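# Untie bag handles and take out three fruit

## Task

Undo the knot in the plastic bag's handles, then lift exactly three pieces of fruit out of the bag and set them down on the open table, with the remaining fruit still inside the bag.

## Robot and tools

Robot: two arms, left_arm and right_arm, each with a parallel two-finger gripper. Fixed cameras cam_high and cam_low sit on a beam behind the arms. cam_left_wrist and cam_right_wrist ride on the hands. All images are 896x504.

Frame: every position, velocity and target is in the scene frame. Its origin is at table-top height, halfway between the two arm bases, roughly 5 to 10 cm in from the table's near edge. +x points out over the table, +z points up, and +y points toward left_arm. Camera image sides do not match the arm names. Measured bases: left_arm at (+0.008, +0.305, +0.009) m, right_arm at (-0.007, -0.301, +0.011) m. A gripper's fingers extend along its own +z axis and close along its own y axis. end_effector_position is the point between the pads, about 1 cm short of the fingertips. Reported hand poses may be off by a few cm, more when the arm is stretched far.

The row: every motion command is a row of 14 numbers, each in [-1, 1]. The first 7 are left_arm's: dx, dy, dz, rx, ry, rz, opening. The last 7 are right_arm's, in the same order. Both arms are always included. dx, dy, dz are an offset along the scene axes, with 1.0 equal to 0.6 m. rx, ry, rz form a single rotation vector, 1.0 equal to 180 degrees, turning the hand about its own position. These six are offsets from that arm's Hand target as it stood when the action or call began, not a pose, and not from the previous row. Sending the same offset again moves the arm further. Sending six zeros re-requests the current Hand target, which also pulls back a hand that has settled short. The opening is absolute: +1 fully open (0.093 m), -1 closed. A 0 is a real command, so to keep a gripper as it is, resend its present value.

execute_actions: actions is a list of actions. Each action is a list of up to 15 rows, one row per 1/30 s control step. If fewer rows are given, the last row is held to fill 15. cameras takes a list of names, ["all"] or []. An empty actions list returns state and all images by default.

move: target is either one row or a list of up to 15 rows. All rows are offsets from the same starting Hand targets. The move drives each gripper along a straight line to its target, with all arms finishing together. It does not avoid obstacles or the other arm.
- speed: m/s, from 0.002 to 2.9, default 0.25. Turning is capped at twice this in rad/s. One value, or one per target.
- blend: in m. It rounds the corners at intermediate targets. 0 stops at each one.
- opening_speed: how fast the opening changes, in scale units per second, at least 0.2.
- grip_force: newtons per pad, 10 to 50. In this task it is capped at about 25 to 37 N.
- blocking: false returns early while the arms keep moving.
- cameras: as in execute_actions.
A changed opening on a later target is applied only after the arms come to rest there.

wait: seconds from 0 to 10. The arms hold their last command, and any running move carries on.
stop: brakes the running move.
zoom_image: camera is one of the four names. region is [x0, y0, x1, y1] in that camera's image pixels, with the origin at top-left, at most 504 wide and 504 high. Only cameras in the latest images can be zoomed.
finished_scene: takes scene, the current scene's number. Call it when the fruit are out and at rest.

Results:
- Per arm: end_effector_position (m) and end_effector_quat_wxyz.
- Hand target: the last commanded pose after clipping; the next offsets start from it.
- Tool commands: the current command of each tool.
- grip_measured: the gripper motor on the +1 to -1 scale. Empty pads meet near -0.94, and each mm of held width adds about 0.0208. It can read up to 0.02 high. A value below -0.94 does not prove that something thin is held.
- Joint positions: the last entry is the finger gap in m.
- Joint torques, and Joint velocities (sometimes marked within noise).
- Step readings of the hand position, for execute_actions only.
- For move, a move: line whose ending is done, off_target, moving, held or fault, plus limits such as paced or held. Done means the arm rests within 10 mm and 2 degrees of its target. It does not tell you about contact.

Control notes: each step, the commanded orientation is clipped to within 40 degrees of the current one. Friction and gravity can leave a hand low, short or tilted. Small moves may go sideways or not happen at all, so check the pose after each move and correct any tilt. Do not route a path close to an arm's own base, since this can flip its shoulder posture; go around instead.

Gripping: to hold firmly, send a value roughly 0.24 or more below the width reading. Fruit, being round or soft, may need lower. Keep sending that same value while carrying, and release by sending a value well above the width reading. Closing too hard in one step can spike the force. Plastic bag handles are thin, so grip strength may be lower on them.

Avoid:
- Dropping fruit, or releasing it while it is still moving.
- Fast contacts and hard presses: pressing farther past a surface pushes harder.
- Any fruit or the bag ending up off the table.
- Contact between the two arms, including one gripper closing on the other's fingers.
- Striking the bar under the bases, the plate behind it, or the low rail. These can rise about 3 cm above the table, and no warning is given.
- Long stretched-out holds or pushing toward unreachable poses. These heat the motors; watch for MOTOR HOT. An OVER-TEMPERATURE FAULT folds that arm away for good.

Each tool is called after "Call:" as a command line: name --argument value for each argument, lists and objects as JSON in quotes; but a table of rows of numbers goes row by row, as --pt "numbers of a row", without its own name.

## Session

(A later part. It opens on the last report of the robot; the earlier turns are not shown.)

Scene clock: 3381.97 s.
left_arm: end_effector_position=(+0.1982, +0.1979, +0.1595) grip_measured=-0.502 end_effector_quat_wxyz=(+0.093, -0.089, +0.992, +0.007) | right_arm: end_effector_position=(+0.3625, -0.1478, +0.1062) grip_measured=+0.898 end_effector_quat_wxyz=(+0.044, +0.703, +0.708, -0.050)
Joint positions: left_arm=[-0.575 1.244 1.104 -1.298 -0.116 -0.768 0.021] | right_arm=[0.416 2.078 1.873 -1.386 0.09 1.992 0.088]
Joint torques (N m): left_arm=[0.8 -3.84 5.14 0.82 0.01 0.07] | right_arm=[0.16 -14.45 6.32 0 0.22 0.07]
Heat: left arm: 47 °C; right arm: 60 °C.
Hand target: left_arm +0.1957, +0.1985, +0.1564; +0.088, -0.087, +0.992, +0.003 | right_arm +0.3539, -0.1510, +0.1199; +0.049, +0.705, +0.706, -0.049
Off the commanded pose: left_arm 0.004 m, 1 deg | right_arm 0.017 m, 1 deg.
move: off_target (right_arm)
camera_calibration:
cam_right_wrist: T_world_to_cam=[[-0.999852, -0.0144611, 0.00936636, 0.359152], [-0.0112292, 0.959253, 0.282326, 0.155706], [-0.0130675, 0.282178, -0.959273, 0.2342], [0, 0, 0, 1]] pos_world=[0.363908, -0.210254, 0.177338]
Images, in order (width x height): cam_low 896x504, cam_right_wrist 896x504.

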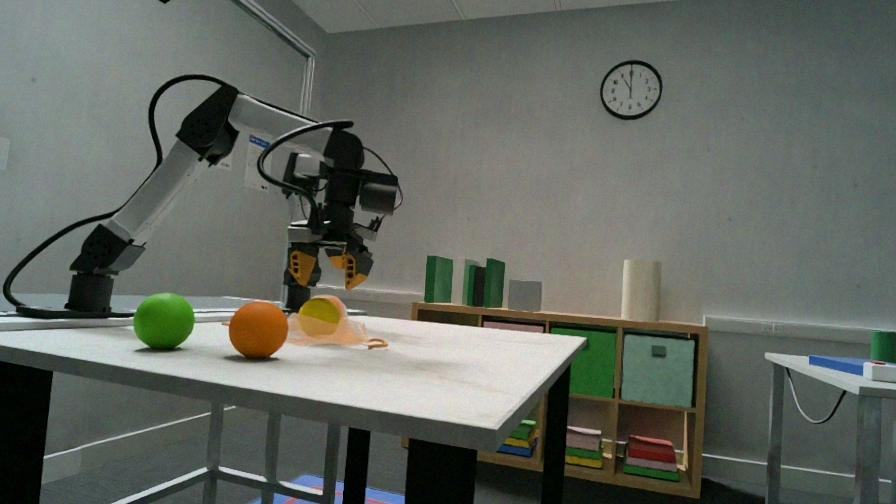

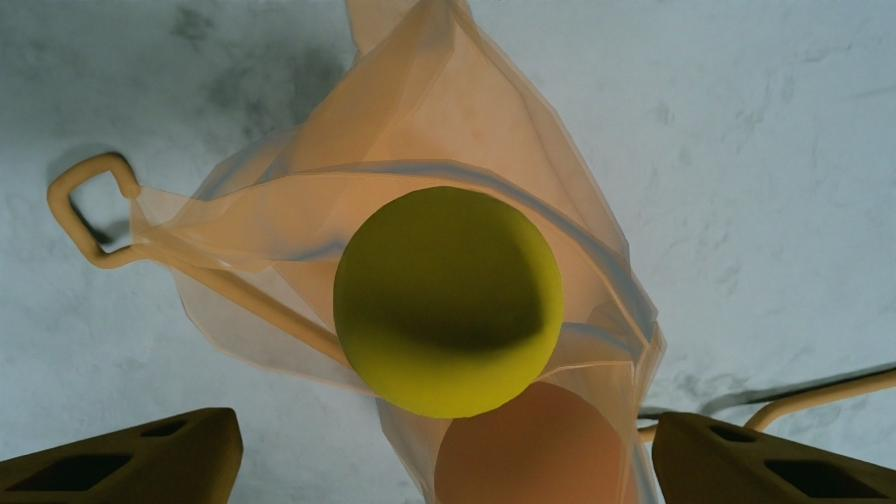

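Call:
move --target '[0,0,0,0,0,0,-0.5,0.005,0.002,0.01,0,0,0.944,0.9]' --speed 0.35 --cameras '["cam_right_wrist"]'

Scene clock: 3406.83 s.
left_arm: end_effector_position=(+0.1982, +0.1979, +0.1595) grip_measured=-0.502 end_effector_quat_wxyz=(+0.093, -0.089, +0.992, +0.007) | right_arm: end_effector_position=(+0.3537, -0.1480, +0.1222) grip_measured=+0.898 end_effector_quat_wxyz=(+0.054, -0.642, +0.764, +0.039)
Joint positions: left_arm=[-0.575 1.244 1.104 -1.298 -0.116 -0.768 0.021] | right_arm=[0.322 1.907 1.681 -1.233 -0.144 -1.061 0.088]
Joint torques (N m): left_arm=[0.75 -3.82 5.16 0.83 0 0.07] | right_arm=[-1.2 -7.95 11.56 0.44 -0.25 -0.12]
Heat: left arm: 47 °C; right arm: 56 °C.
Hand target: left_arm +0.1957, +0.1985, +0.1564; +0.088, -0.087, +0.992, +0.003 | right_arm +0.3569, -0.1497, +0.1258; +0.053, -0.641, +0.764, +0.045
Off the commanded pose: left_arm 0.004 m, 1 deg | right_arm 0.005 m, 1 deg.
move: done
camera_calibration:
cam_right_wrist: T_world_to_cam=[[0.986601, -0.162827, 0.010288, -0.3745], [-0.159015, -0.945565, 0.283937, -0.0785593], [-0.0365046, -0.281769, -0.958788, 0.174264], [0, 0, 0, 1]] pos_world=[0.363351, -0.0861593, 0.193241]
Images, in order (width x height): cam_right_wrist 896x504.

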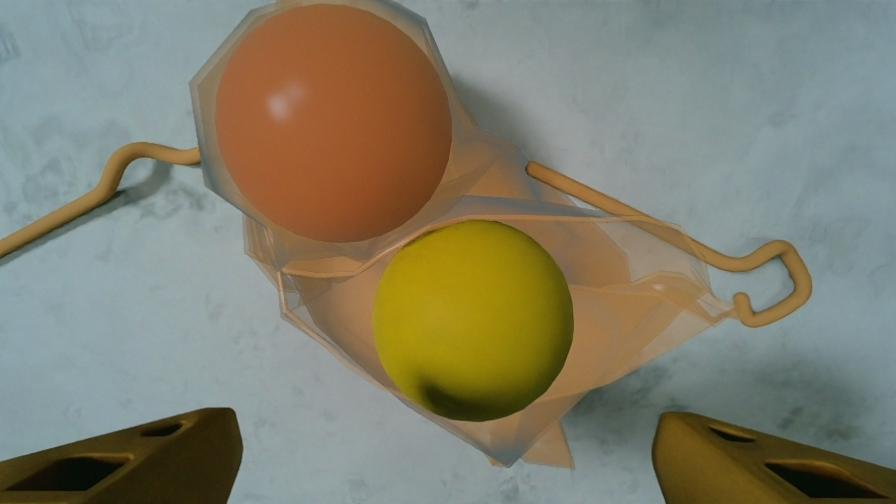

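Call:
move --target '[0,0,0,0,0,0,-0.5,0.0135,-0.0138,-0.093,0,0,0,0.9]' --speed 0.15 --cameras '["cam_right_wrist","cam_low"]'

Scene clock: 3440.53 s.
left_arm: end_effector_position=(+0.1982, +0.1979, +0.1595) grip_measured=-0.502 end_effector_quat_wxyz=(+0.093, -0.089, +0.992, +0.007) | right_arm: end_effector_position=(+0.3639, -0.1555, +0.0752) grip_measured=+0.898 end_effector_quat_wxyz=(+0.052, -0.642, +0.764, +0.040)
Joint positions: left_arm=[-0.575 1.244 1.104 -1.298 -0.116 -0.768 0.021] | right_arm=[0.298 1.959 1.566 -1.072 -0.146 -1.085 0.088]
Joint torques (N m): left_arm=[0.76 -3.85 5.14 0.81 0.02 0.07] | right_arm=[-1.25 -8.9 7.1 0.84 -0.23 -0.09]
Heat: left arm: 46 °C; right arm: 60 °C.
Hand target: left_arm +0.1957, +0.1985, +0.1564; +0.088, -0.087, +0.992, +0.003 | right_arm +0.3650, -0.1580, +0.0701; +0.053, -0.641, +0.765, +0.045
Off the commanded pose: left_arm 0.004 m, 1 deg | right_arm 0.006 m, 1 deg.
move: done
camera_calibration:
cam_right_wrist: T_world_to_cam=[[0.986529, -0.163399, 0.00780229, -0.385158], [-0.158818, -0.945259, 0.285066, -0.0708348], [-0.0392043, -0.282465, -0.958476, 0.12827], [0, 0, 0, 1]] pos_world=[0.373749, -0.0936597, 0.146142]
Images, in order (width x height): cam_low 896x504, cam_right_wrist 896x504.

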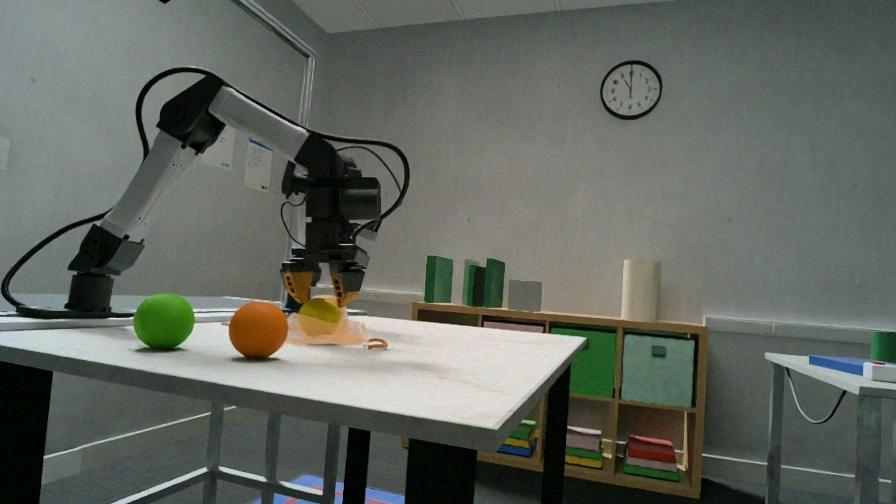

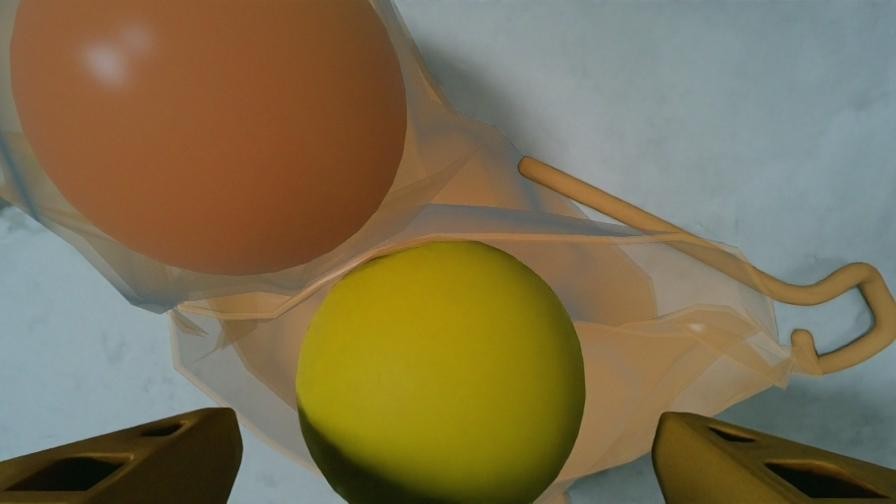

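Call:
move --target '[0,0,0,0,0,0,-0.5,-0.0033,-0.0042,-0.08,0,0,0,0.93]' --speed 0.08 --cameras '["cam_right_wrist","cam_low"]'

Scene clock: 3474.93 s.
left_arm: end_effector_position=(+0.1982, +0.1979, +0.1595) grip_measured=-0.502 end_effector_quat_wxyz=(+0.093, -0.089, +0.992, +0.007) | right_arm: end_effector_position=(+0.3636, -0.1571, +0.0291) grip_measured=+0.928 end_effector_quat_wxyz=(+0.055, -0.642, +0.763, +0.038)
Joint positions: left_arm=[-0.575 1.244 1.104 -1.298 -0.116 -0.768 0.021] | right_arm=[0.298 2 1.435 -0.895 -0.147 -1.085 0.09]
Joint torques (N m): left_arm=[0.75 -3.85 5.15 0.82 0 0.06] | right_arm=[-1.07 -8.66 6.63 0.86 -0.21 -0.09]
Heat: left arm: 45 °C; right arm: 57 °C.
Hand target: left_arm +0.1957, +0.1985, +0.1564; +0.088, -0.087, +0.992, +0.003 | right_arm +0.3631, -0.1606, +0.0221; +0.053, -0.641, +0.765, +0.045
Off the commanded pose: left_arm 0.004 m, 1 deg | right_arm 0.008 m, 1 deg.
move: done
camera_calibration:
cam_right_wrist: T_world_to_cam=[[0.986631, -0.162439, 0.0131197, -0.38479], [-0.159508, -0.946046, 0.282053, -0.0591199], [-0.0334048, -0.280375, -0.959309, 0.0819498], [0, 0, 0, 1]] pos_world=[0.372954, -0.0954585, 0.100338]
Images, in order (width x height): cam_low 896x504, cam_right_wrist 896x504.

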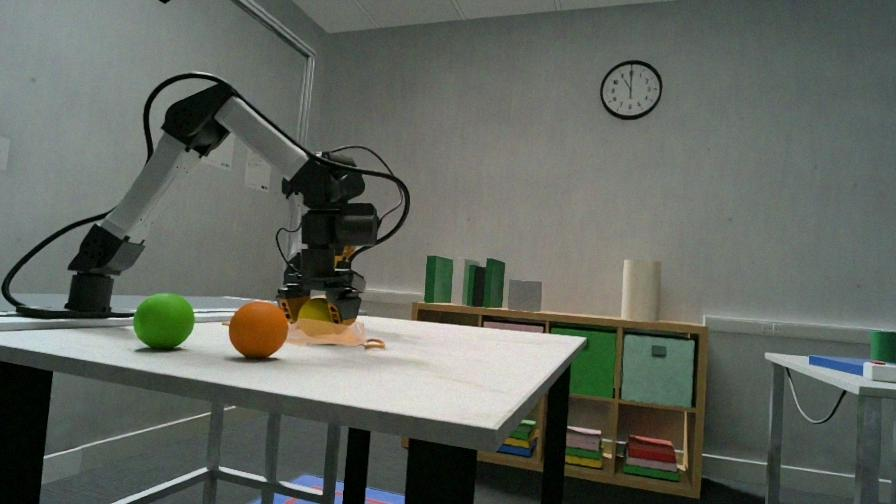

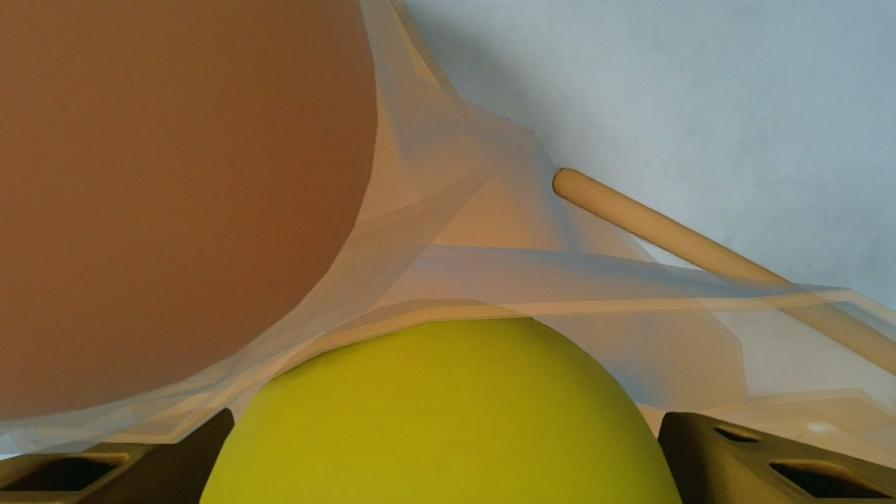

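Call:
zoom_image --camera "cam_right_wrist" --region '[0, 340, 340, 504]'

Call:
zoom_image --camera "cam_low" --region '[250, 260, 410, 360]'

Scaled by 1.482 from the camera's 896x504 image, which has a finer 1280x720 frame.

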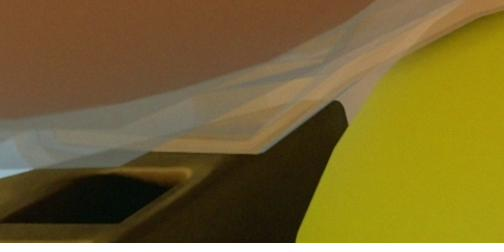

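Scaled by 3.150 from the camera's 896x504 image, which has a finer 1280x720 frame.

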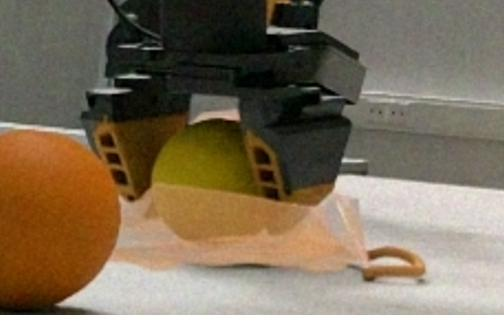

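Call:
move --target '[0,0,0,0,0,0,-0.5,0,0,0,0,0,0,0.3]' --opening_speed 0.5 --cameras '["cam_right_wrist","cam_low"]'

Scene clock: 3496.70 s.
left_arm: end_effector_position=(+0.1982, +0.1979, +0.1595) grip_measured=-0.502 end_effector_quat_wxyz=(+0.093, -0.089, +0.992, +0.007) | right_arm: end_effector_position=(+0.3637, -0.1571, +0.0291) grip_measured=+0.341 end_effector_quat_wxyz=(+0.055, -0.643, +0.763, +0.038)
Joint positions: left_arm=[-0.575 1.244 1.104 -1.298 -0.116 -0.768 0.021] | right_arm=[0.298 2 1.435 -0.894 -0.147 -1.086 0.062]
Joint torques (N m): left_arm=[0.77 -3.92 5.12 0.82 0.01 0.08] | right_arm=[-1.11 -8.72 6.65 0.85 -0.23 -0.1]
Heat: left arm: 45 °C; right arm: 55 °C.
Hand target: left_arm +0.1957, +0.1985, +0.1564; +0.088, -0.087, +0.992, +0.003 | right_arm +0.3631, -0.1606, +0.0221; +0.053, -0.641, +0.764, +0.045
Off the commanded pose: left_arm 0.004 m, 1 deg | right_arm 0.008 m, 1 deg.
move: done
camera_calibration:
cam_right_wrist: T_world_to_cam=[[0.986682, -0.1621, 0.0135314, -0.384917], [-0.159302, -0.946111, 0.281953, -0.0591769], [-0.0329024, -0.280353, -0.959333, 0.0817702], [0, 0, 0, 1]] pos_world=[0.373054, -0.0954585, 0.100338]
Images, in order (width x height): cam_low 896x504, cam_right_wrist 896x504.

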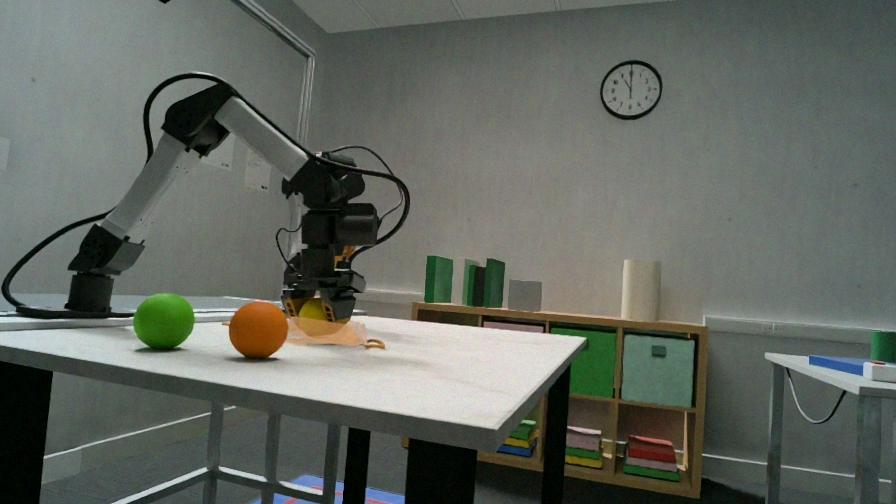

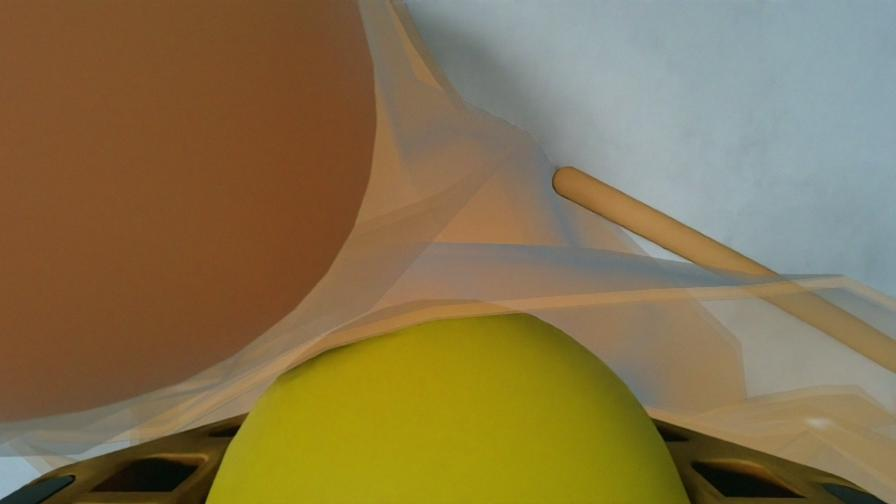

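Call:
move --target '[0,0,0,0,0,0,-0.5,0,-0.008,0.1,0,0,0,0.3]' --speed 0.08 --cameras '["cam_right_wrist","cam_low"]'

Call:
zoom_image --camera "cam_low" --region '[230, 240, 430, 360]'

Scene clock: 3503.07 s.
left_arm: end_effector_position=(+0.1982, +0.1979, +0.1595) grip_measured=-0.502 end_effector_quat_wxyz=(+0.093, -0.089, +0.992, +0.007) | right_arm: end_effector_position=(+0.3573, -0.1648, +0.0603) grip_measured=+0.341 end_effector_quat_wxyz=(+0.031, -0.641, +0.765, +0.048)
Joint positions: left_arm=[-0.575 1.244 1.104 -1.298 -0.116 -0.768 0.021] | right_arm=[0.282 1.98 1.537 -1.071 -0.147 -1.103 0.062]
Joint torques (N m): left_arm=[0.79 -3.88 5.15 0.8 0.01 0.07] | right_arm=[-1.13 -13.26 10.95 0.25 -0.23 -0.1]
Heat: left arm: 45 °C; right arm: 55 °C.
Hand target: left_arm +0.1957, +0.1985, +0.1564; +0.088, -0.087, +0.992, +0.003 | right_arm +0.3631, -0.1654, +0.0821; +0.053, -0.641, +0.764, +0.045
Off the commanded pose: left_arm 0.004 m, 1 deg | right_arm 0.023 m, 3 deg.
move: off_target (right_arm)
camera_calibration:
cam_right_wrist: T_world_to_cam=[[0.985936, -0.163798, -0.0331854, -0.37741], [-0.146063, -0.941018, 0.305207, -0.0815126], [-0.0812205, -0.296067, -0.951708, 0.123473], [0, 0, 0, 1]] pos_world=[0.370225, -0.101968, 0.129864]
Images, in order (width x height): cam_low 896x504, cam_right_wrist 896x504.

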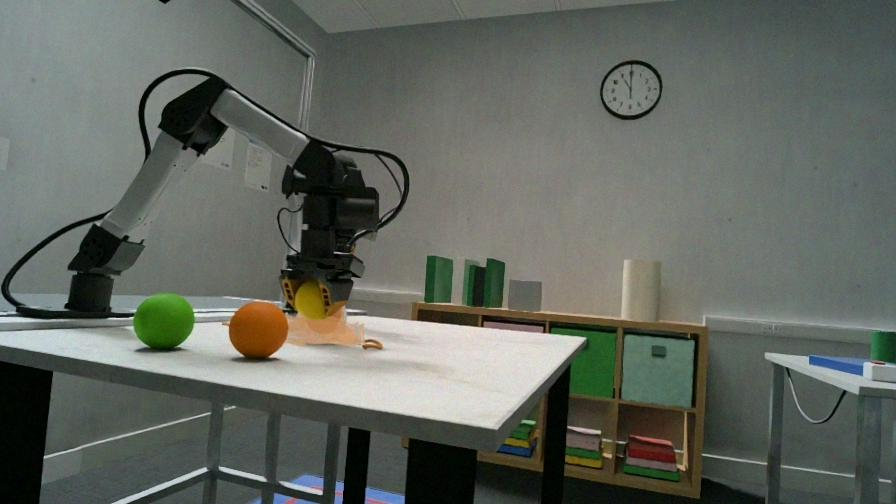

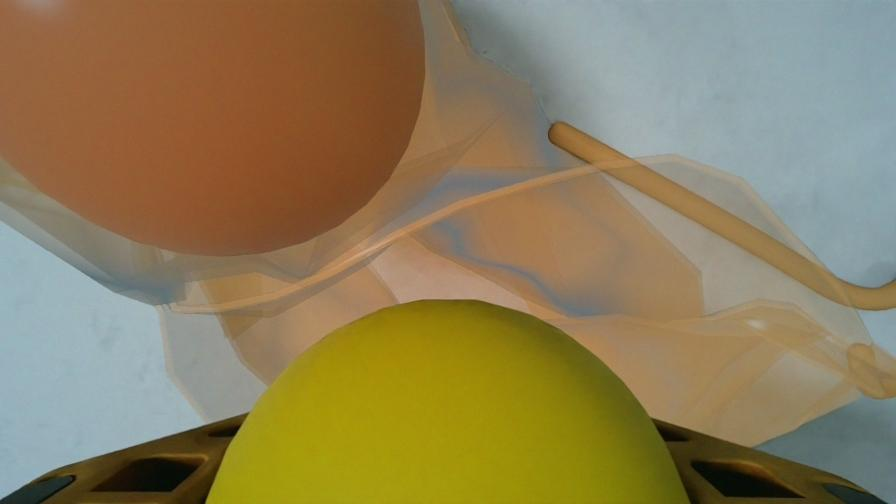

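Scaled by 2.520 from the camera's 896x504 image, which has a finer 1280x720 frame.

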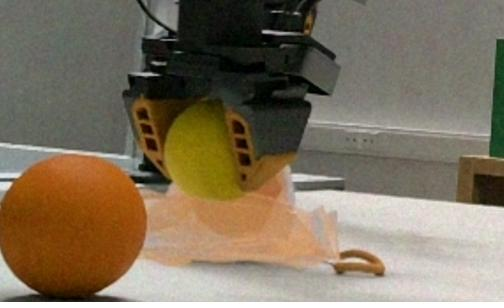

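Call:
move --target '[0,0,0,0,0,0,-0.5,-0.005,-0.03,0.17,0,0,0,0.3]' --speed 0.15 --cameras '["cam_right_wrist","cam_low"]'

Scene clock: 3531.37 s.
left_arm: end_effector_position=(+0.1982, +0.1979, +0.1595) grip_measured=-0.502 end_effector_quat_wxyz=(+0.093, -0.089, +0.992, +0.007) | right_arm: end_effector_position=(+0.3598, -0.1814, +0.1698) grip_measured=+0.341 end_effector_quat_wxyz=(+0.040, -0.641, +0.765, +0.045)
Joint positions: left_arm=[-0.575 1.244 1.104 -1.298 -0.116 -0.768 0.021] | right_arm=[0.226 1.943 1.918 -1.479 -0.152 -1.159 0.062]
Joint torques (N m): left_arm=[0.72 -3.89 5.14 0.82 0.02 0.06] | right_arm=[-1.09 -10.7 11.03 0.34 -0.26 -0.11]
Heat: left arm: 44 °C; right arm: 56 °C.
Hand target: left_arm +0.1957, +0.1985, +0.1564; +0.088, -0.087, +0.992, +0.003 | right_arm +0.3600, -0.1834, +0.1842; +0.053, -0.641, +0.764, +0.045
Off the commanded pose: left_arm 0.004 m, 1 deg | right_arm 0.014 m, 2 deg.
move: off_target (right_arm)
camera_calibration:
cam_right_wrist: T_world_to_cam=[[0.986339, -0.163799, -0.0174492, -0.381774], [-0.151354, -0.942977, 0.296455, -0.127177], [-0.0650133, -0.289764, -0.954887, 0.218783], [0, 0, 0, 1]] pos_world=[0.371534, -0.119064, 0.239954]
Images, in order (width x height): cam_low 896x504, cam_right_wrist 896x504.

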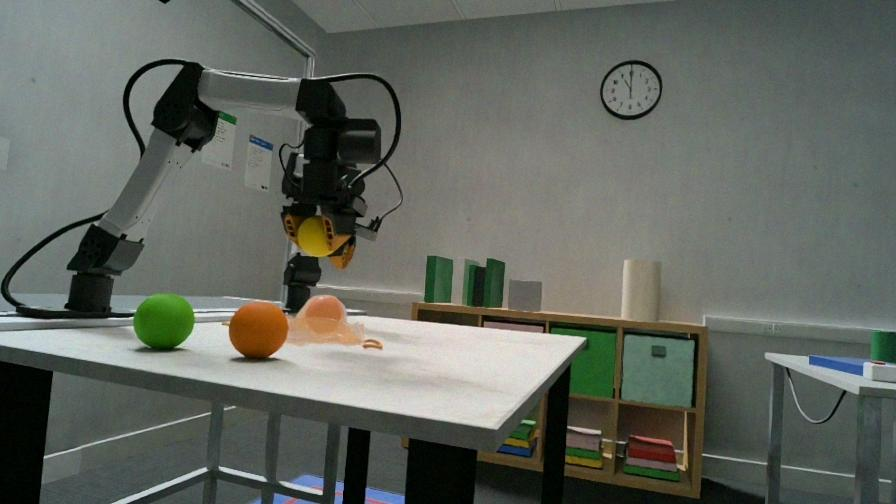

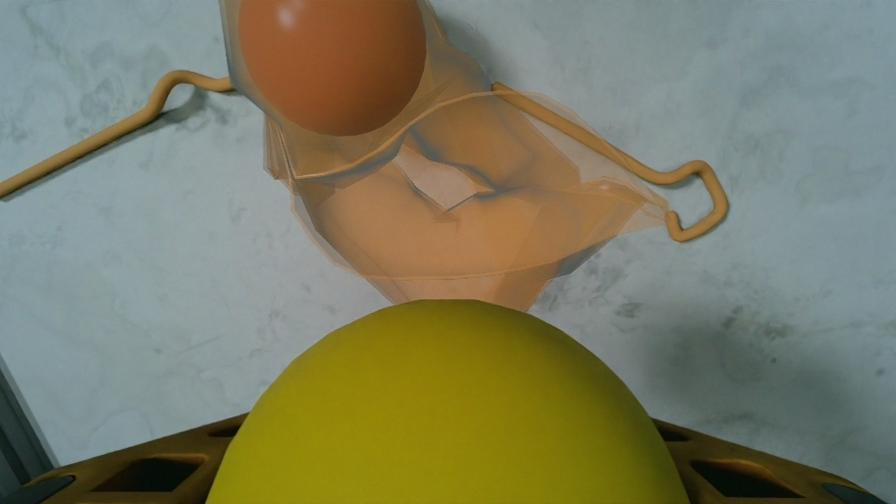

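Call:
move --pt "0 0 0 0 0 0 -0.5 -0.1833 -0.211 -0.02 0 0 0 0.3" --pt "0 0 0 0 0 0 -0.5 -0.1833 -0.211 -0.215 0 0 0 0.3" --speed '[0.2,0.1]' --blend '[0.03,0]' --cameras '["cam_right_wrist","cam_low","cam_high"]'

Scene clock: 3539.53 s.
left_arm: end_effector_position=(+0.1982, +0.1979, +0.1595) grip_measured=-0.502 end_effector_quat_wxyz=(+0.093, -0.089, +0.992, +0.007) | right_arm: end_effector_position=(+0.2497, -0.3134, +0.0594) grip_measured=+0.341 end_effector_quat_wxyz=(+0.050, -0.640, +0.766, +0.040)
Joint positions: left_arm=[-0.575 1.244 1.104 -1.298 -0.116 -0.768 0.021] | right_arm=[-0.18 1.534 0.959 -0.973 -0.175 -1.563 0.062]
Joint torques (N m): left_arm=[0.76 -3.89 5.15 0.82 0.02 0.07] | right_arm=[0.31 -4.71 6.75 0.65 -0.27 0.02]
Heat: left arm: 44 °C; right arm: 56 °C.
Hand target: left_arm +0.1957, +0.1985, +0.1564; +0.088, -0.087, +0.992, +0.003 | right_arm +0.2500, -0.3099, +0.0551; +0.053, -0.641, +0.764, +0.045
Off the commanded pose: left_arm 0.004 m, 1 deg | right_arm 0.005 m, 1 deg.
move: done
camera_calibration:
cam_right_wrist: T_world_to_cam=[[0.985629, -0.16888, 0.0038875, -0.299455], [-0.162821, -0.943634, 0.288175, -0.232354], [-0.0449985, -0.284666, -0.95757, 0.0648756], [0, 0, 0, 1]] pos_world=[0.260239, -0.251361, 0.130245]
Images, in order (width x height): cam_high 896x504, cam_low 896x504, cam_right_wrist 896x504.

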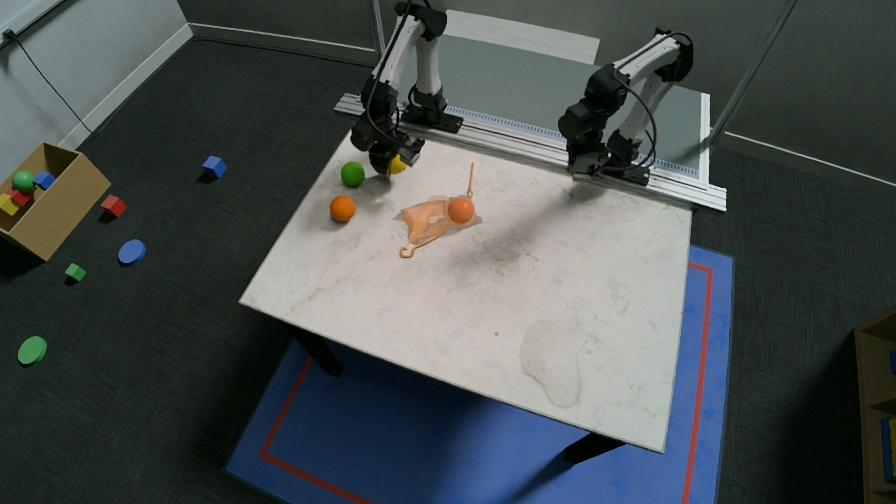

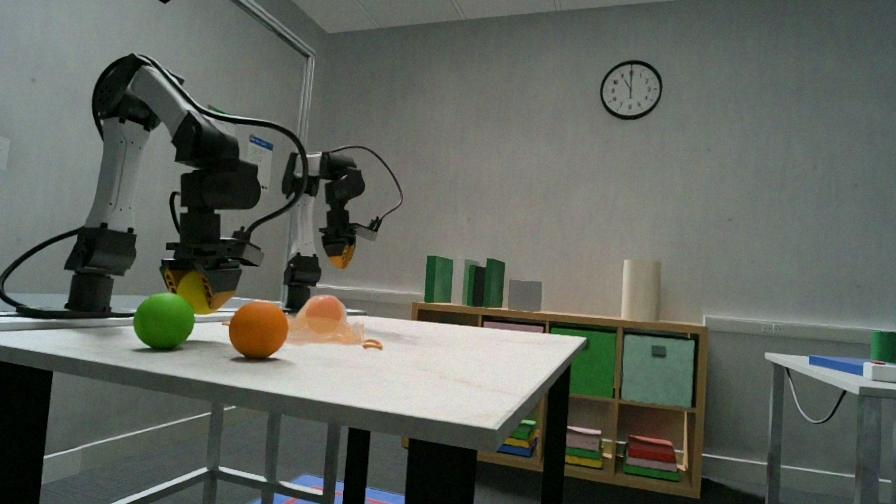

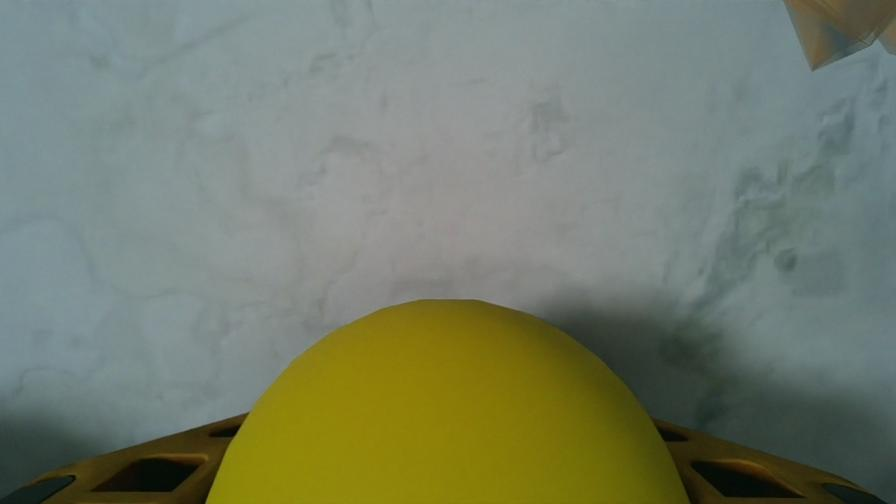

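Call:
move --target '[0,0,0,0,0,0,-0.5,0,0,-0.047,0,0,0,0.3]' --speed 0.04

Scene clock: 3545.53 s.
left_arm: end_effector_position=(+0.1982, +0.1979, +0.1595) grip_measured=-0.502 end_effector_quat_wxyz=(+0.093, -0.089, +0.992, +0.007) | right_arm: end_effector_position=(+0.2509, -0.3130, +0.0318) grip_measured=+0.341 end_effector_quat_wxyz=(+0.051, -0.642, +0.764, +0.039)
Joint positions: left_arm=[-0.575 1.244 1.104 -1.298 -0.116 -0.768 0.021] | right_arm=[-0.172 1.581 0.886 -0.85 -0.175 -1.561 0.062]
Joint torques (N m): left_arm=[0.72 -3.81 5.12 0.84 -0.02 0.06] | right_arm=[0.28 -4.64 6.22 0.66 -0.27 0.09]
Heat: left arm: 44 °C; right arm: 56 °C.
Hand target: left_arm +0.1957, +0.1985, +0.1564; +0.088, -0.087, +0.992, +0.003 | right_arm +0.2501, -0.3100, +0.0270; +0.053, -0.641, +0.764, +0.044
Off the commanded pose: left_arm 0.004 m, 1 deg | right_arm 0.006 m, 1 deg.
move: done

Call:
move --target '[0,0,0,0,0,0,-0.5,0,0,-0.008,0,0,0,0.3]' --speed 0.03 --cameras '["cam_low"]'

Call:
zoom_image --camera "cam_low" --region '[120, 240, 300, 360]'

Scene clock: 3552.03 s.
left_arm: end_effector_position=(+0.1982, +0.1979, +0.1595) grip_measured=-0.502 end_effector_quat_wxyz=(+0.093, -0.089, +0.992, +0.007) | right_arm: end_effector_position=(+0.2510, -0.3132, +0.0270) grip_measured=+0.341 end_effector_quat_wxyz=(+0.051, -0.642, +0.764, +0.039)
Joint positions: left_arm=[-0.575 1.244 1.104 -1.298 -0.116 -0.768 0.021] | right_arm=[-0.172 1.591 0.875 -0.828 -0.175 -1.56 0.062]
Joint torques (N m): left_arm=[0.73 -3.89 5.19 0.82 0 0.07] | right_arm=[0.17 -4.74 6.15 0.68 -0.28 0.11]
Heat: left arm: 44 °C; right arm: 55 °C.
Hand target: left_arm +0.1957, +0.1985, +0.1564; +0.088, -0.087, +0.992, +0.003 | right_arm +0.2501, -0.3100, +0.0222; +0.053, -0.641, +0.764, +0.045
Off the commanded pose: left_arm 0.004 m, 1 deg | right_arm 0.006 m, 1 deg.
move: done
Images, in order (width x height): cam_low 896x504.

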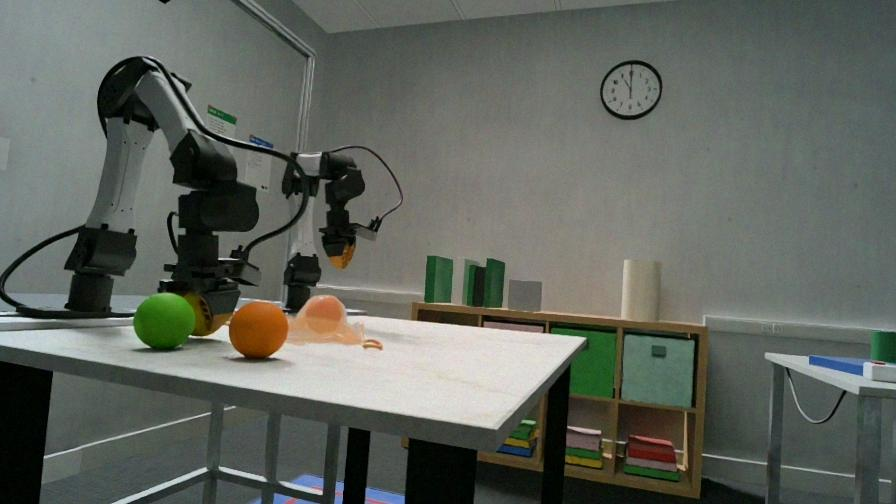

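Scaled by 2.800 from the camera's 896x504 image, which has a finer 1280x720 frame.

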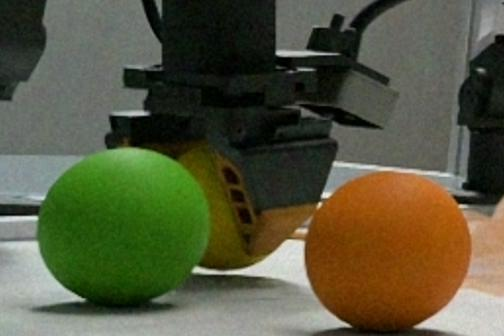

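Call:
move --target '[0,0,0,0,0,0,-0.5,0,0,-0.008,0,0,0,0.3]' --speed 0.03

Call:
move --target '[0,0,0,0,0,0,-0.5,0,0,-0.008,0,0,0,0.3]' --speed 0.03 --cameras '["cam_low"]'

Call:
zoom_image --camera "cam_low" --region '[120, 240, 300, 360]'

Scene clock: 3562.17 s.
left_arm: end_effector_position=(+0.1982, +0.1979, +0.1595) grip_measured=-0.502 end_effector_quat_wxyz=(+0.093, -0.089, +0.992, +0.007) | right_arm: end_effector_position=(+0.2514, -0.3134, +0.0234) grip_measured=+0.341 end_effector_quat_wxyz=(+0.052, -0.642, +0.764, +0.038)
Joint positions: left_arm=[-0.575 1.244 1.104 -1.298 -0.116 -0.768 0.021] | right_arm=[-0.172 1.599 0.867 -0.811 -0.176 -1.56 0.062]
Joint torques (N m): left_arm=[0.76 -3.93 5.11 0.8 0 0.07] | right_arm=[0.29 -4.55 5.85 0.71 -0.24 0.05]
Heat: left arm: 43 °C; right arm: 55 °C.
Hand target: left_arm +0.1957, +0.1985, +0.1564; +0.088, -0.087, +0.992, +0.003 | right_arm +0.2500, -0.3099, +0.0173; +0.053, -0.641, +0.764, +0.045
Off the commanded pose: left_arm 0.004 m, 1 deg | right_arm 0.007 m, 1 deg.
move: done

Scene clock: 3562.87 s.
left_arm: end_effector_position=(+0.1982, +0.1979, +0.1595) grip_measured=-0.502 end_effector_quat_wxyz=(+0.093, -0.089, +0.992, +0.007) | right_arm: end_effector_position=(+0.2514, -0.3133, +0.0225) grip_measured=+0.341 end_effector_quat_wxyz=(+0.053, -0.642, +0.764, +0.038)
Joint positions: left_arm=[-0.575 1.244 1.104 -1.298 -0.116 -0.768 0.021] | right_arm=[-0.172 1.599 0.862 -0.804 -0.176 -1.56 0.062]
Joint torques (N m): left_arm=[0.76 -3.89 5.12 0.82 0.01 0.06] | right_arm=[0.39 -3.73 5.15 0.89 -0.26 0.11]
Heat: left arm: 43 °C; right arm: 55 °C.
Hand target: left_arm +0.1957, +0.1985, +0.1564; +0.088, -0.087, +0.992, +0.003 | right_arm +0.2500, -0.3099, +0.0125; +0.053, -0.641, +0.764, +0.045
Off the commanded pose: left_arm 0.004 m, 1 deg | right_arm 0.011 m, 1 deg.
move: off_target (right_arm)
Images, in order (width x height): cam_low 896x504.

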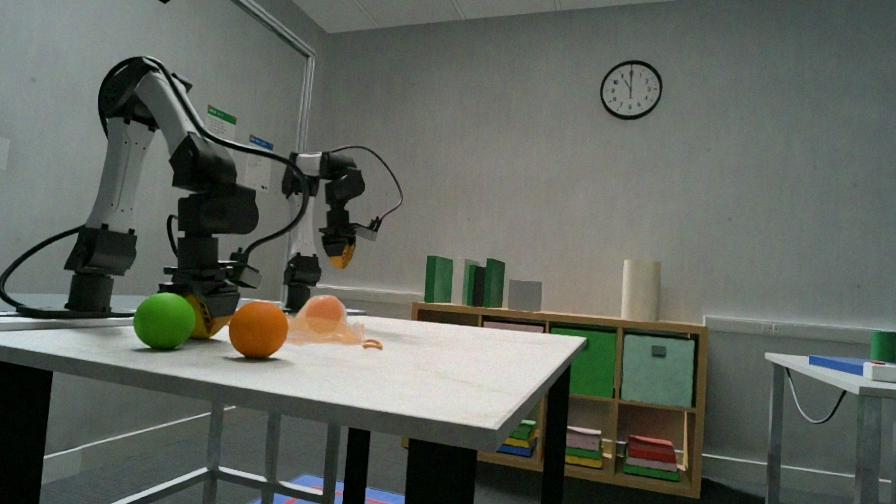

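Scaled by 2.800 from the camera's 896x504 image, which has a finer 1280x720 frame.

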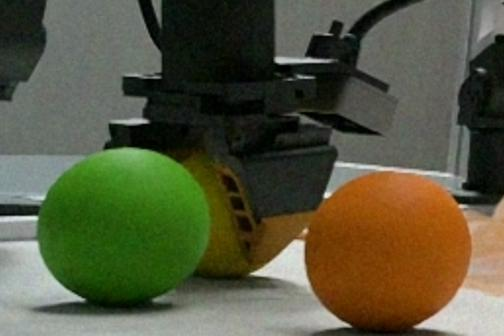

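Call:
move --pt "0 0 0 0 0 0 -0.5 0 0 0.011 0 0 0 0.3" --pt "0 0 0 0 0 0 -0.5 0 0 0.011 0 0 0 0.55" --pt "0 0 0 0 0 0 -0.5 0 0 0.011 0 0 0 0.93" --speed 0.03 --opening_speed 0.4 --cameras '["cam_right_wrist","cam_low"]'

Call:
zoom_image --camera "cam_low" --region '[120, 240, 300, 360]'

Scene clock: 3574.23 s.
left_arm: end_effector_position=(+0.1982, +0.1979, +0.1595) grip_measured=-0.502 end_effector_quat_wxyz=(+0.093, -0.089, +0.992, +0.007) | right_arm: end_effector_position=(+0.2515, -0.3128, +0.0226) grip_measured=+0.928 end_effector_quat_wxyz=(+0.054, -0.642, +0.764, +0.039)
Joint positions: left_arm=[-0.575 1.244 1.104 -1.298 -0.116 -0.768 0.021] | right_arm=[-0.172 1.599 0.862 -0.804 -0.179 -1.56 0.09]
Joint torques (N m): left_arm=[0.68 -3.85 5.12 0.83 0 0.07] | right_arm=[0.34 -4.86 6.6 0.55 -0.22 0.08]
Heat: left arm: 43 °C; right arm: 54 °C.
Hand target: left_arm +0.1957, +0.1985, +0.1564; +0.088, -0.087, +0.992, +0.003 | right_arm +0.2500, -0.3099, +0.0191; +0.053, -0.641, +0.764, +0.045
Off the commanded pose: left_arm 0.004 m, 1 deg | right_arm 0.005 m, 1 deg.
move: done
camera_calibration:
cam_right_wrist: T_world_to_cam=[[0.986414, -0.163899, 0.0111942, -0.299782], [-0.16031, -0.945441, 0.283624, -0.221961], [-0.0359022, -0.281565, -0.95887, 0.0285036], [0, 0, 0, 1]] pos_world=[0.26115, -0.250959, 0.0936404]
Images, in order (width x height): cam_low 896x504, cam_right_wrist 896x504.

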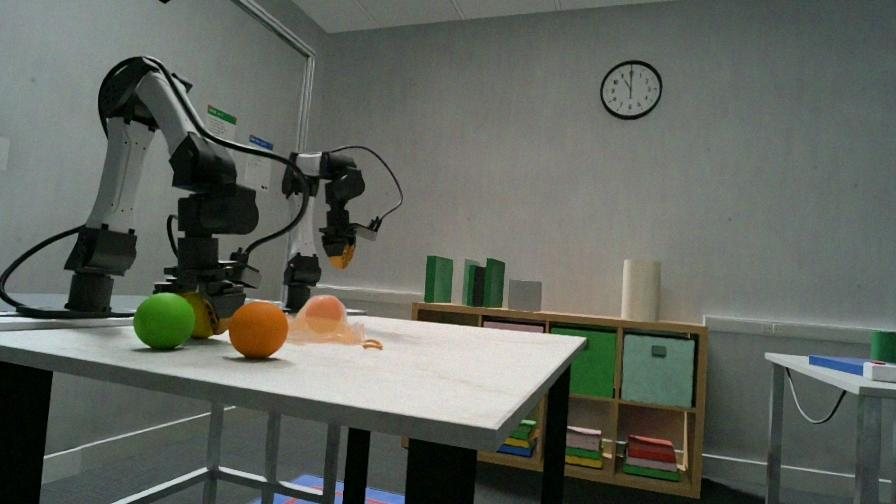

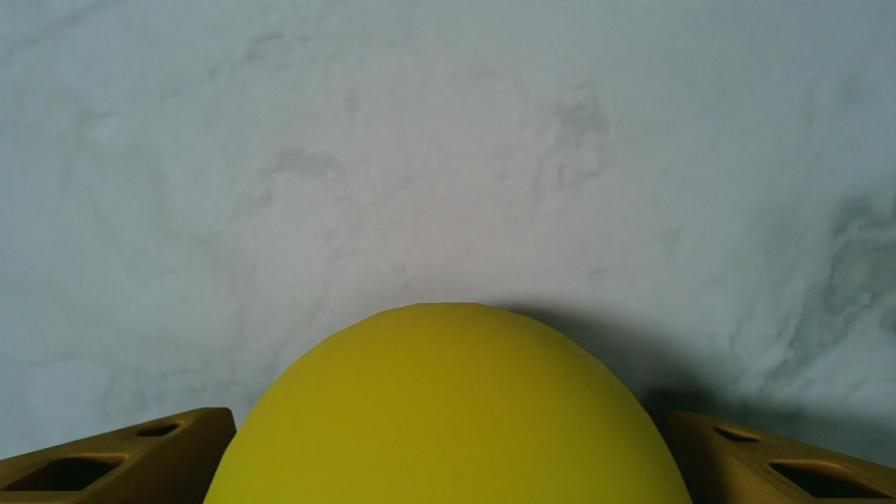

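Scaled by 2.800 from the camera's 896x504 image, which has a finer 1280x720 frame.

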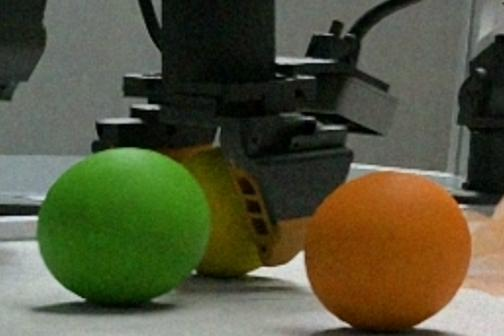

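Call:
move --pt "0 0 0 0 0 0 -0.5 0 -0.005 0.06 0 0 0 0.93" --pt "0 0 0 0 0 0 -0.5 0 -0.0 0.32 0 0 0 0.93" --speed '[0.08,0.2]' --blend '[0.02,0]' --cameras '["all"]'

Call:
zoom_image --camera "cam_high" --region '[320, 110, 510, 270]'

Call:
zoom_image --camera "cam_low" --region '[120, 250, 420, 370]'

Scene clock: 3587.63 s.
left_arm: end_effector_position=(+0.1982, +0.1979, +0.1595) grip_measured=-0.502 end_effector_quat_wxyz=(+0.093, -0.089, +0.992, +0.007) | right_arm: end_effector_position=(+0.2512, -0.3085, +0.2072) grip_measured=+0.928 end_effector_quat_wxyz=(+0.055, -0.642, +0.764, +0.037)
Joint positions: left_arm=[-0.575 1.244 1.104 -1.298 -0.116 -0.768 0.021] | right_arm=[-0.19 1.496 1.517 -1.56 -0.179 -1.579 0.09]
Joint torques (N m): left_arm=[0.7 -3.84 5.12 0.82 0 0.08] | right_arm=[-1.09 -4.68 9.84 0.24 -0.21 -0.07]
Heat: left arm: 43 °C; right arm: 54 °C.
Hand target: left_arm +0.1957, +0.1985, +0.1564; +0.088, -0.087, +0.992, +0.003 | right_arm +0.2500, -0.3100, +0.2111; +0.053, -0.641, +0.765, +0.045
Off the commanded pose: left_arm 0.004 m, 1 deg | right_arm 0.004 m, 1 deg.
joint sent to its limit (right arm) — joint 4 (wrist pitch), lower limit. The joint targets still meet the commanded pose.
move: done; blend cut to 0.018 m at target 1
camera_calibration:
cam_left_wrist: T_world_to_cam=[[0.17238, -0.985005, 0.00702177, 0.158922], [-0.956422, -0.165664, 0.240444, 0.223725], [-0.235675, -0.0481635, -0.970638, 0.300015], [0, 0, 0, 1]] pos_world=[0.257287, 0.208052, 0.236296]
cam_right_wrist: T_world_to_cam=[[0.986463, -0.163235, 0.0156464, -0.301545], [-0.160909, -0.94517, 0.284186, -0.270299], [-0.0316005, -0.282856, -0.958642, 0.205195], [0, 0, 0, 1]] pos_world=[0.260454, -0.24666, 0.278242]

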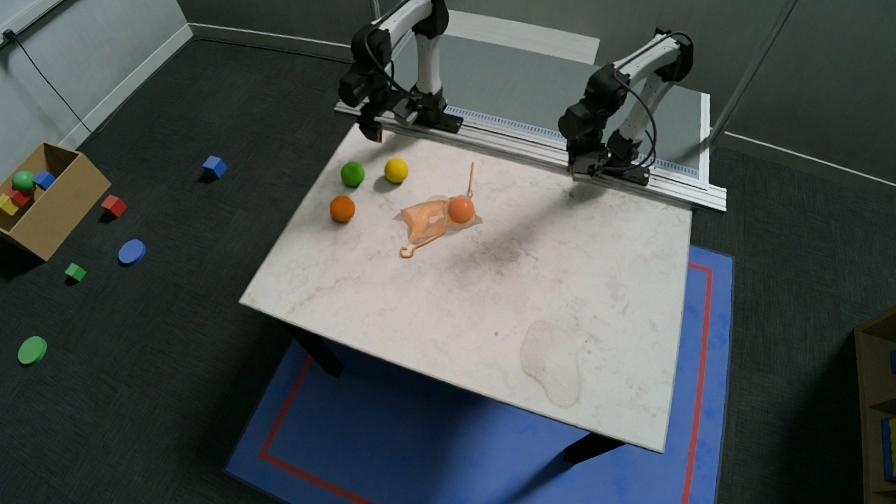

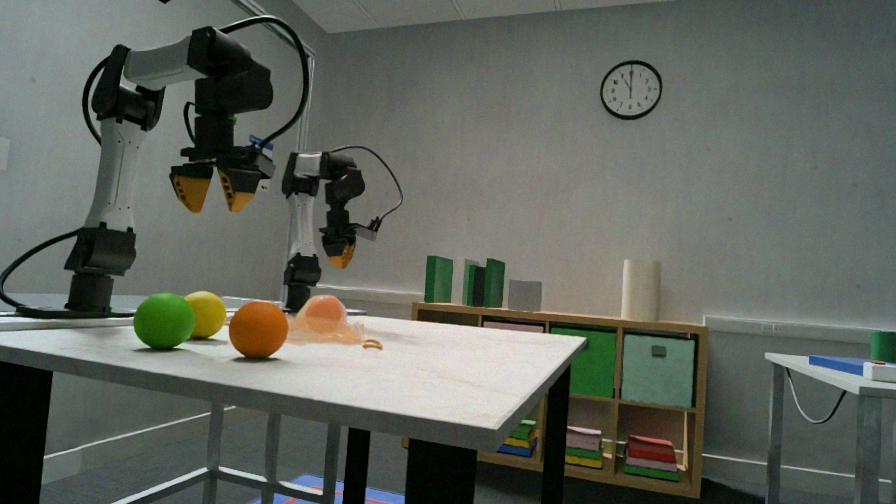

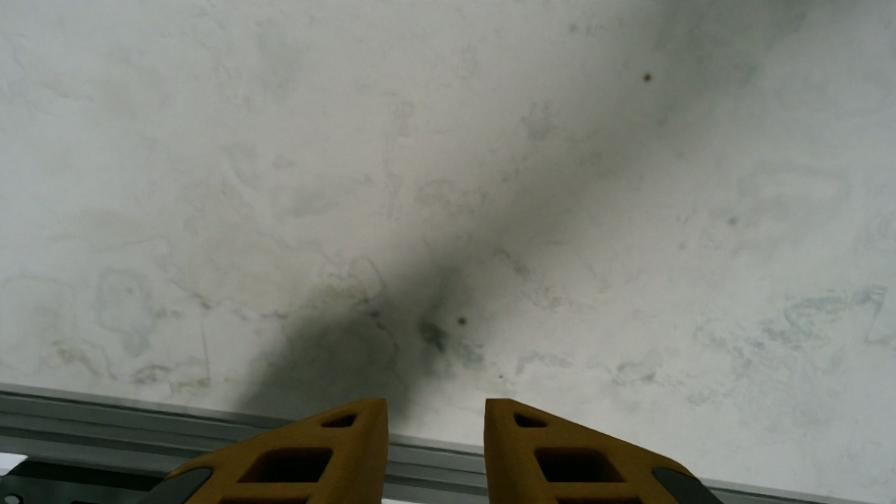

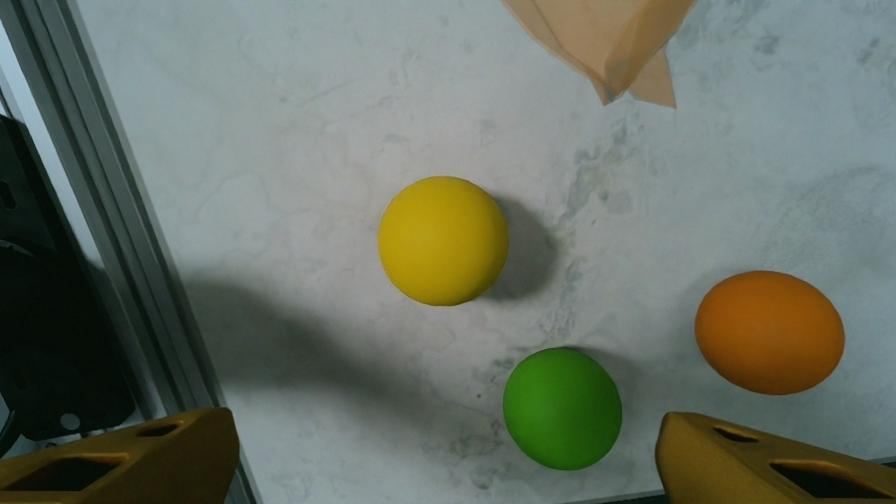

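Scaled by 2.653 from the camera's 896x504 image, which has a finer 1280x720 frame.

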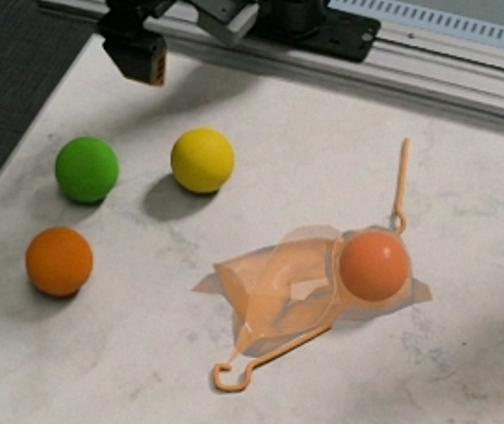

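Scaled by 1.680 from the camera's 896x504 image, which has a finer 1280x720 frame.

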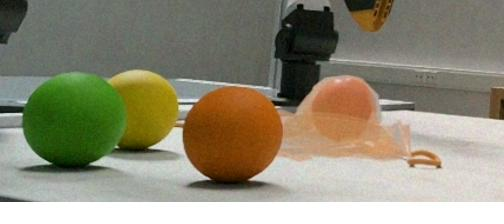

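Call:
finished_scene --scene 2

The scene is finished: the task was done.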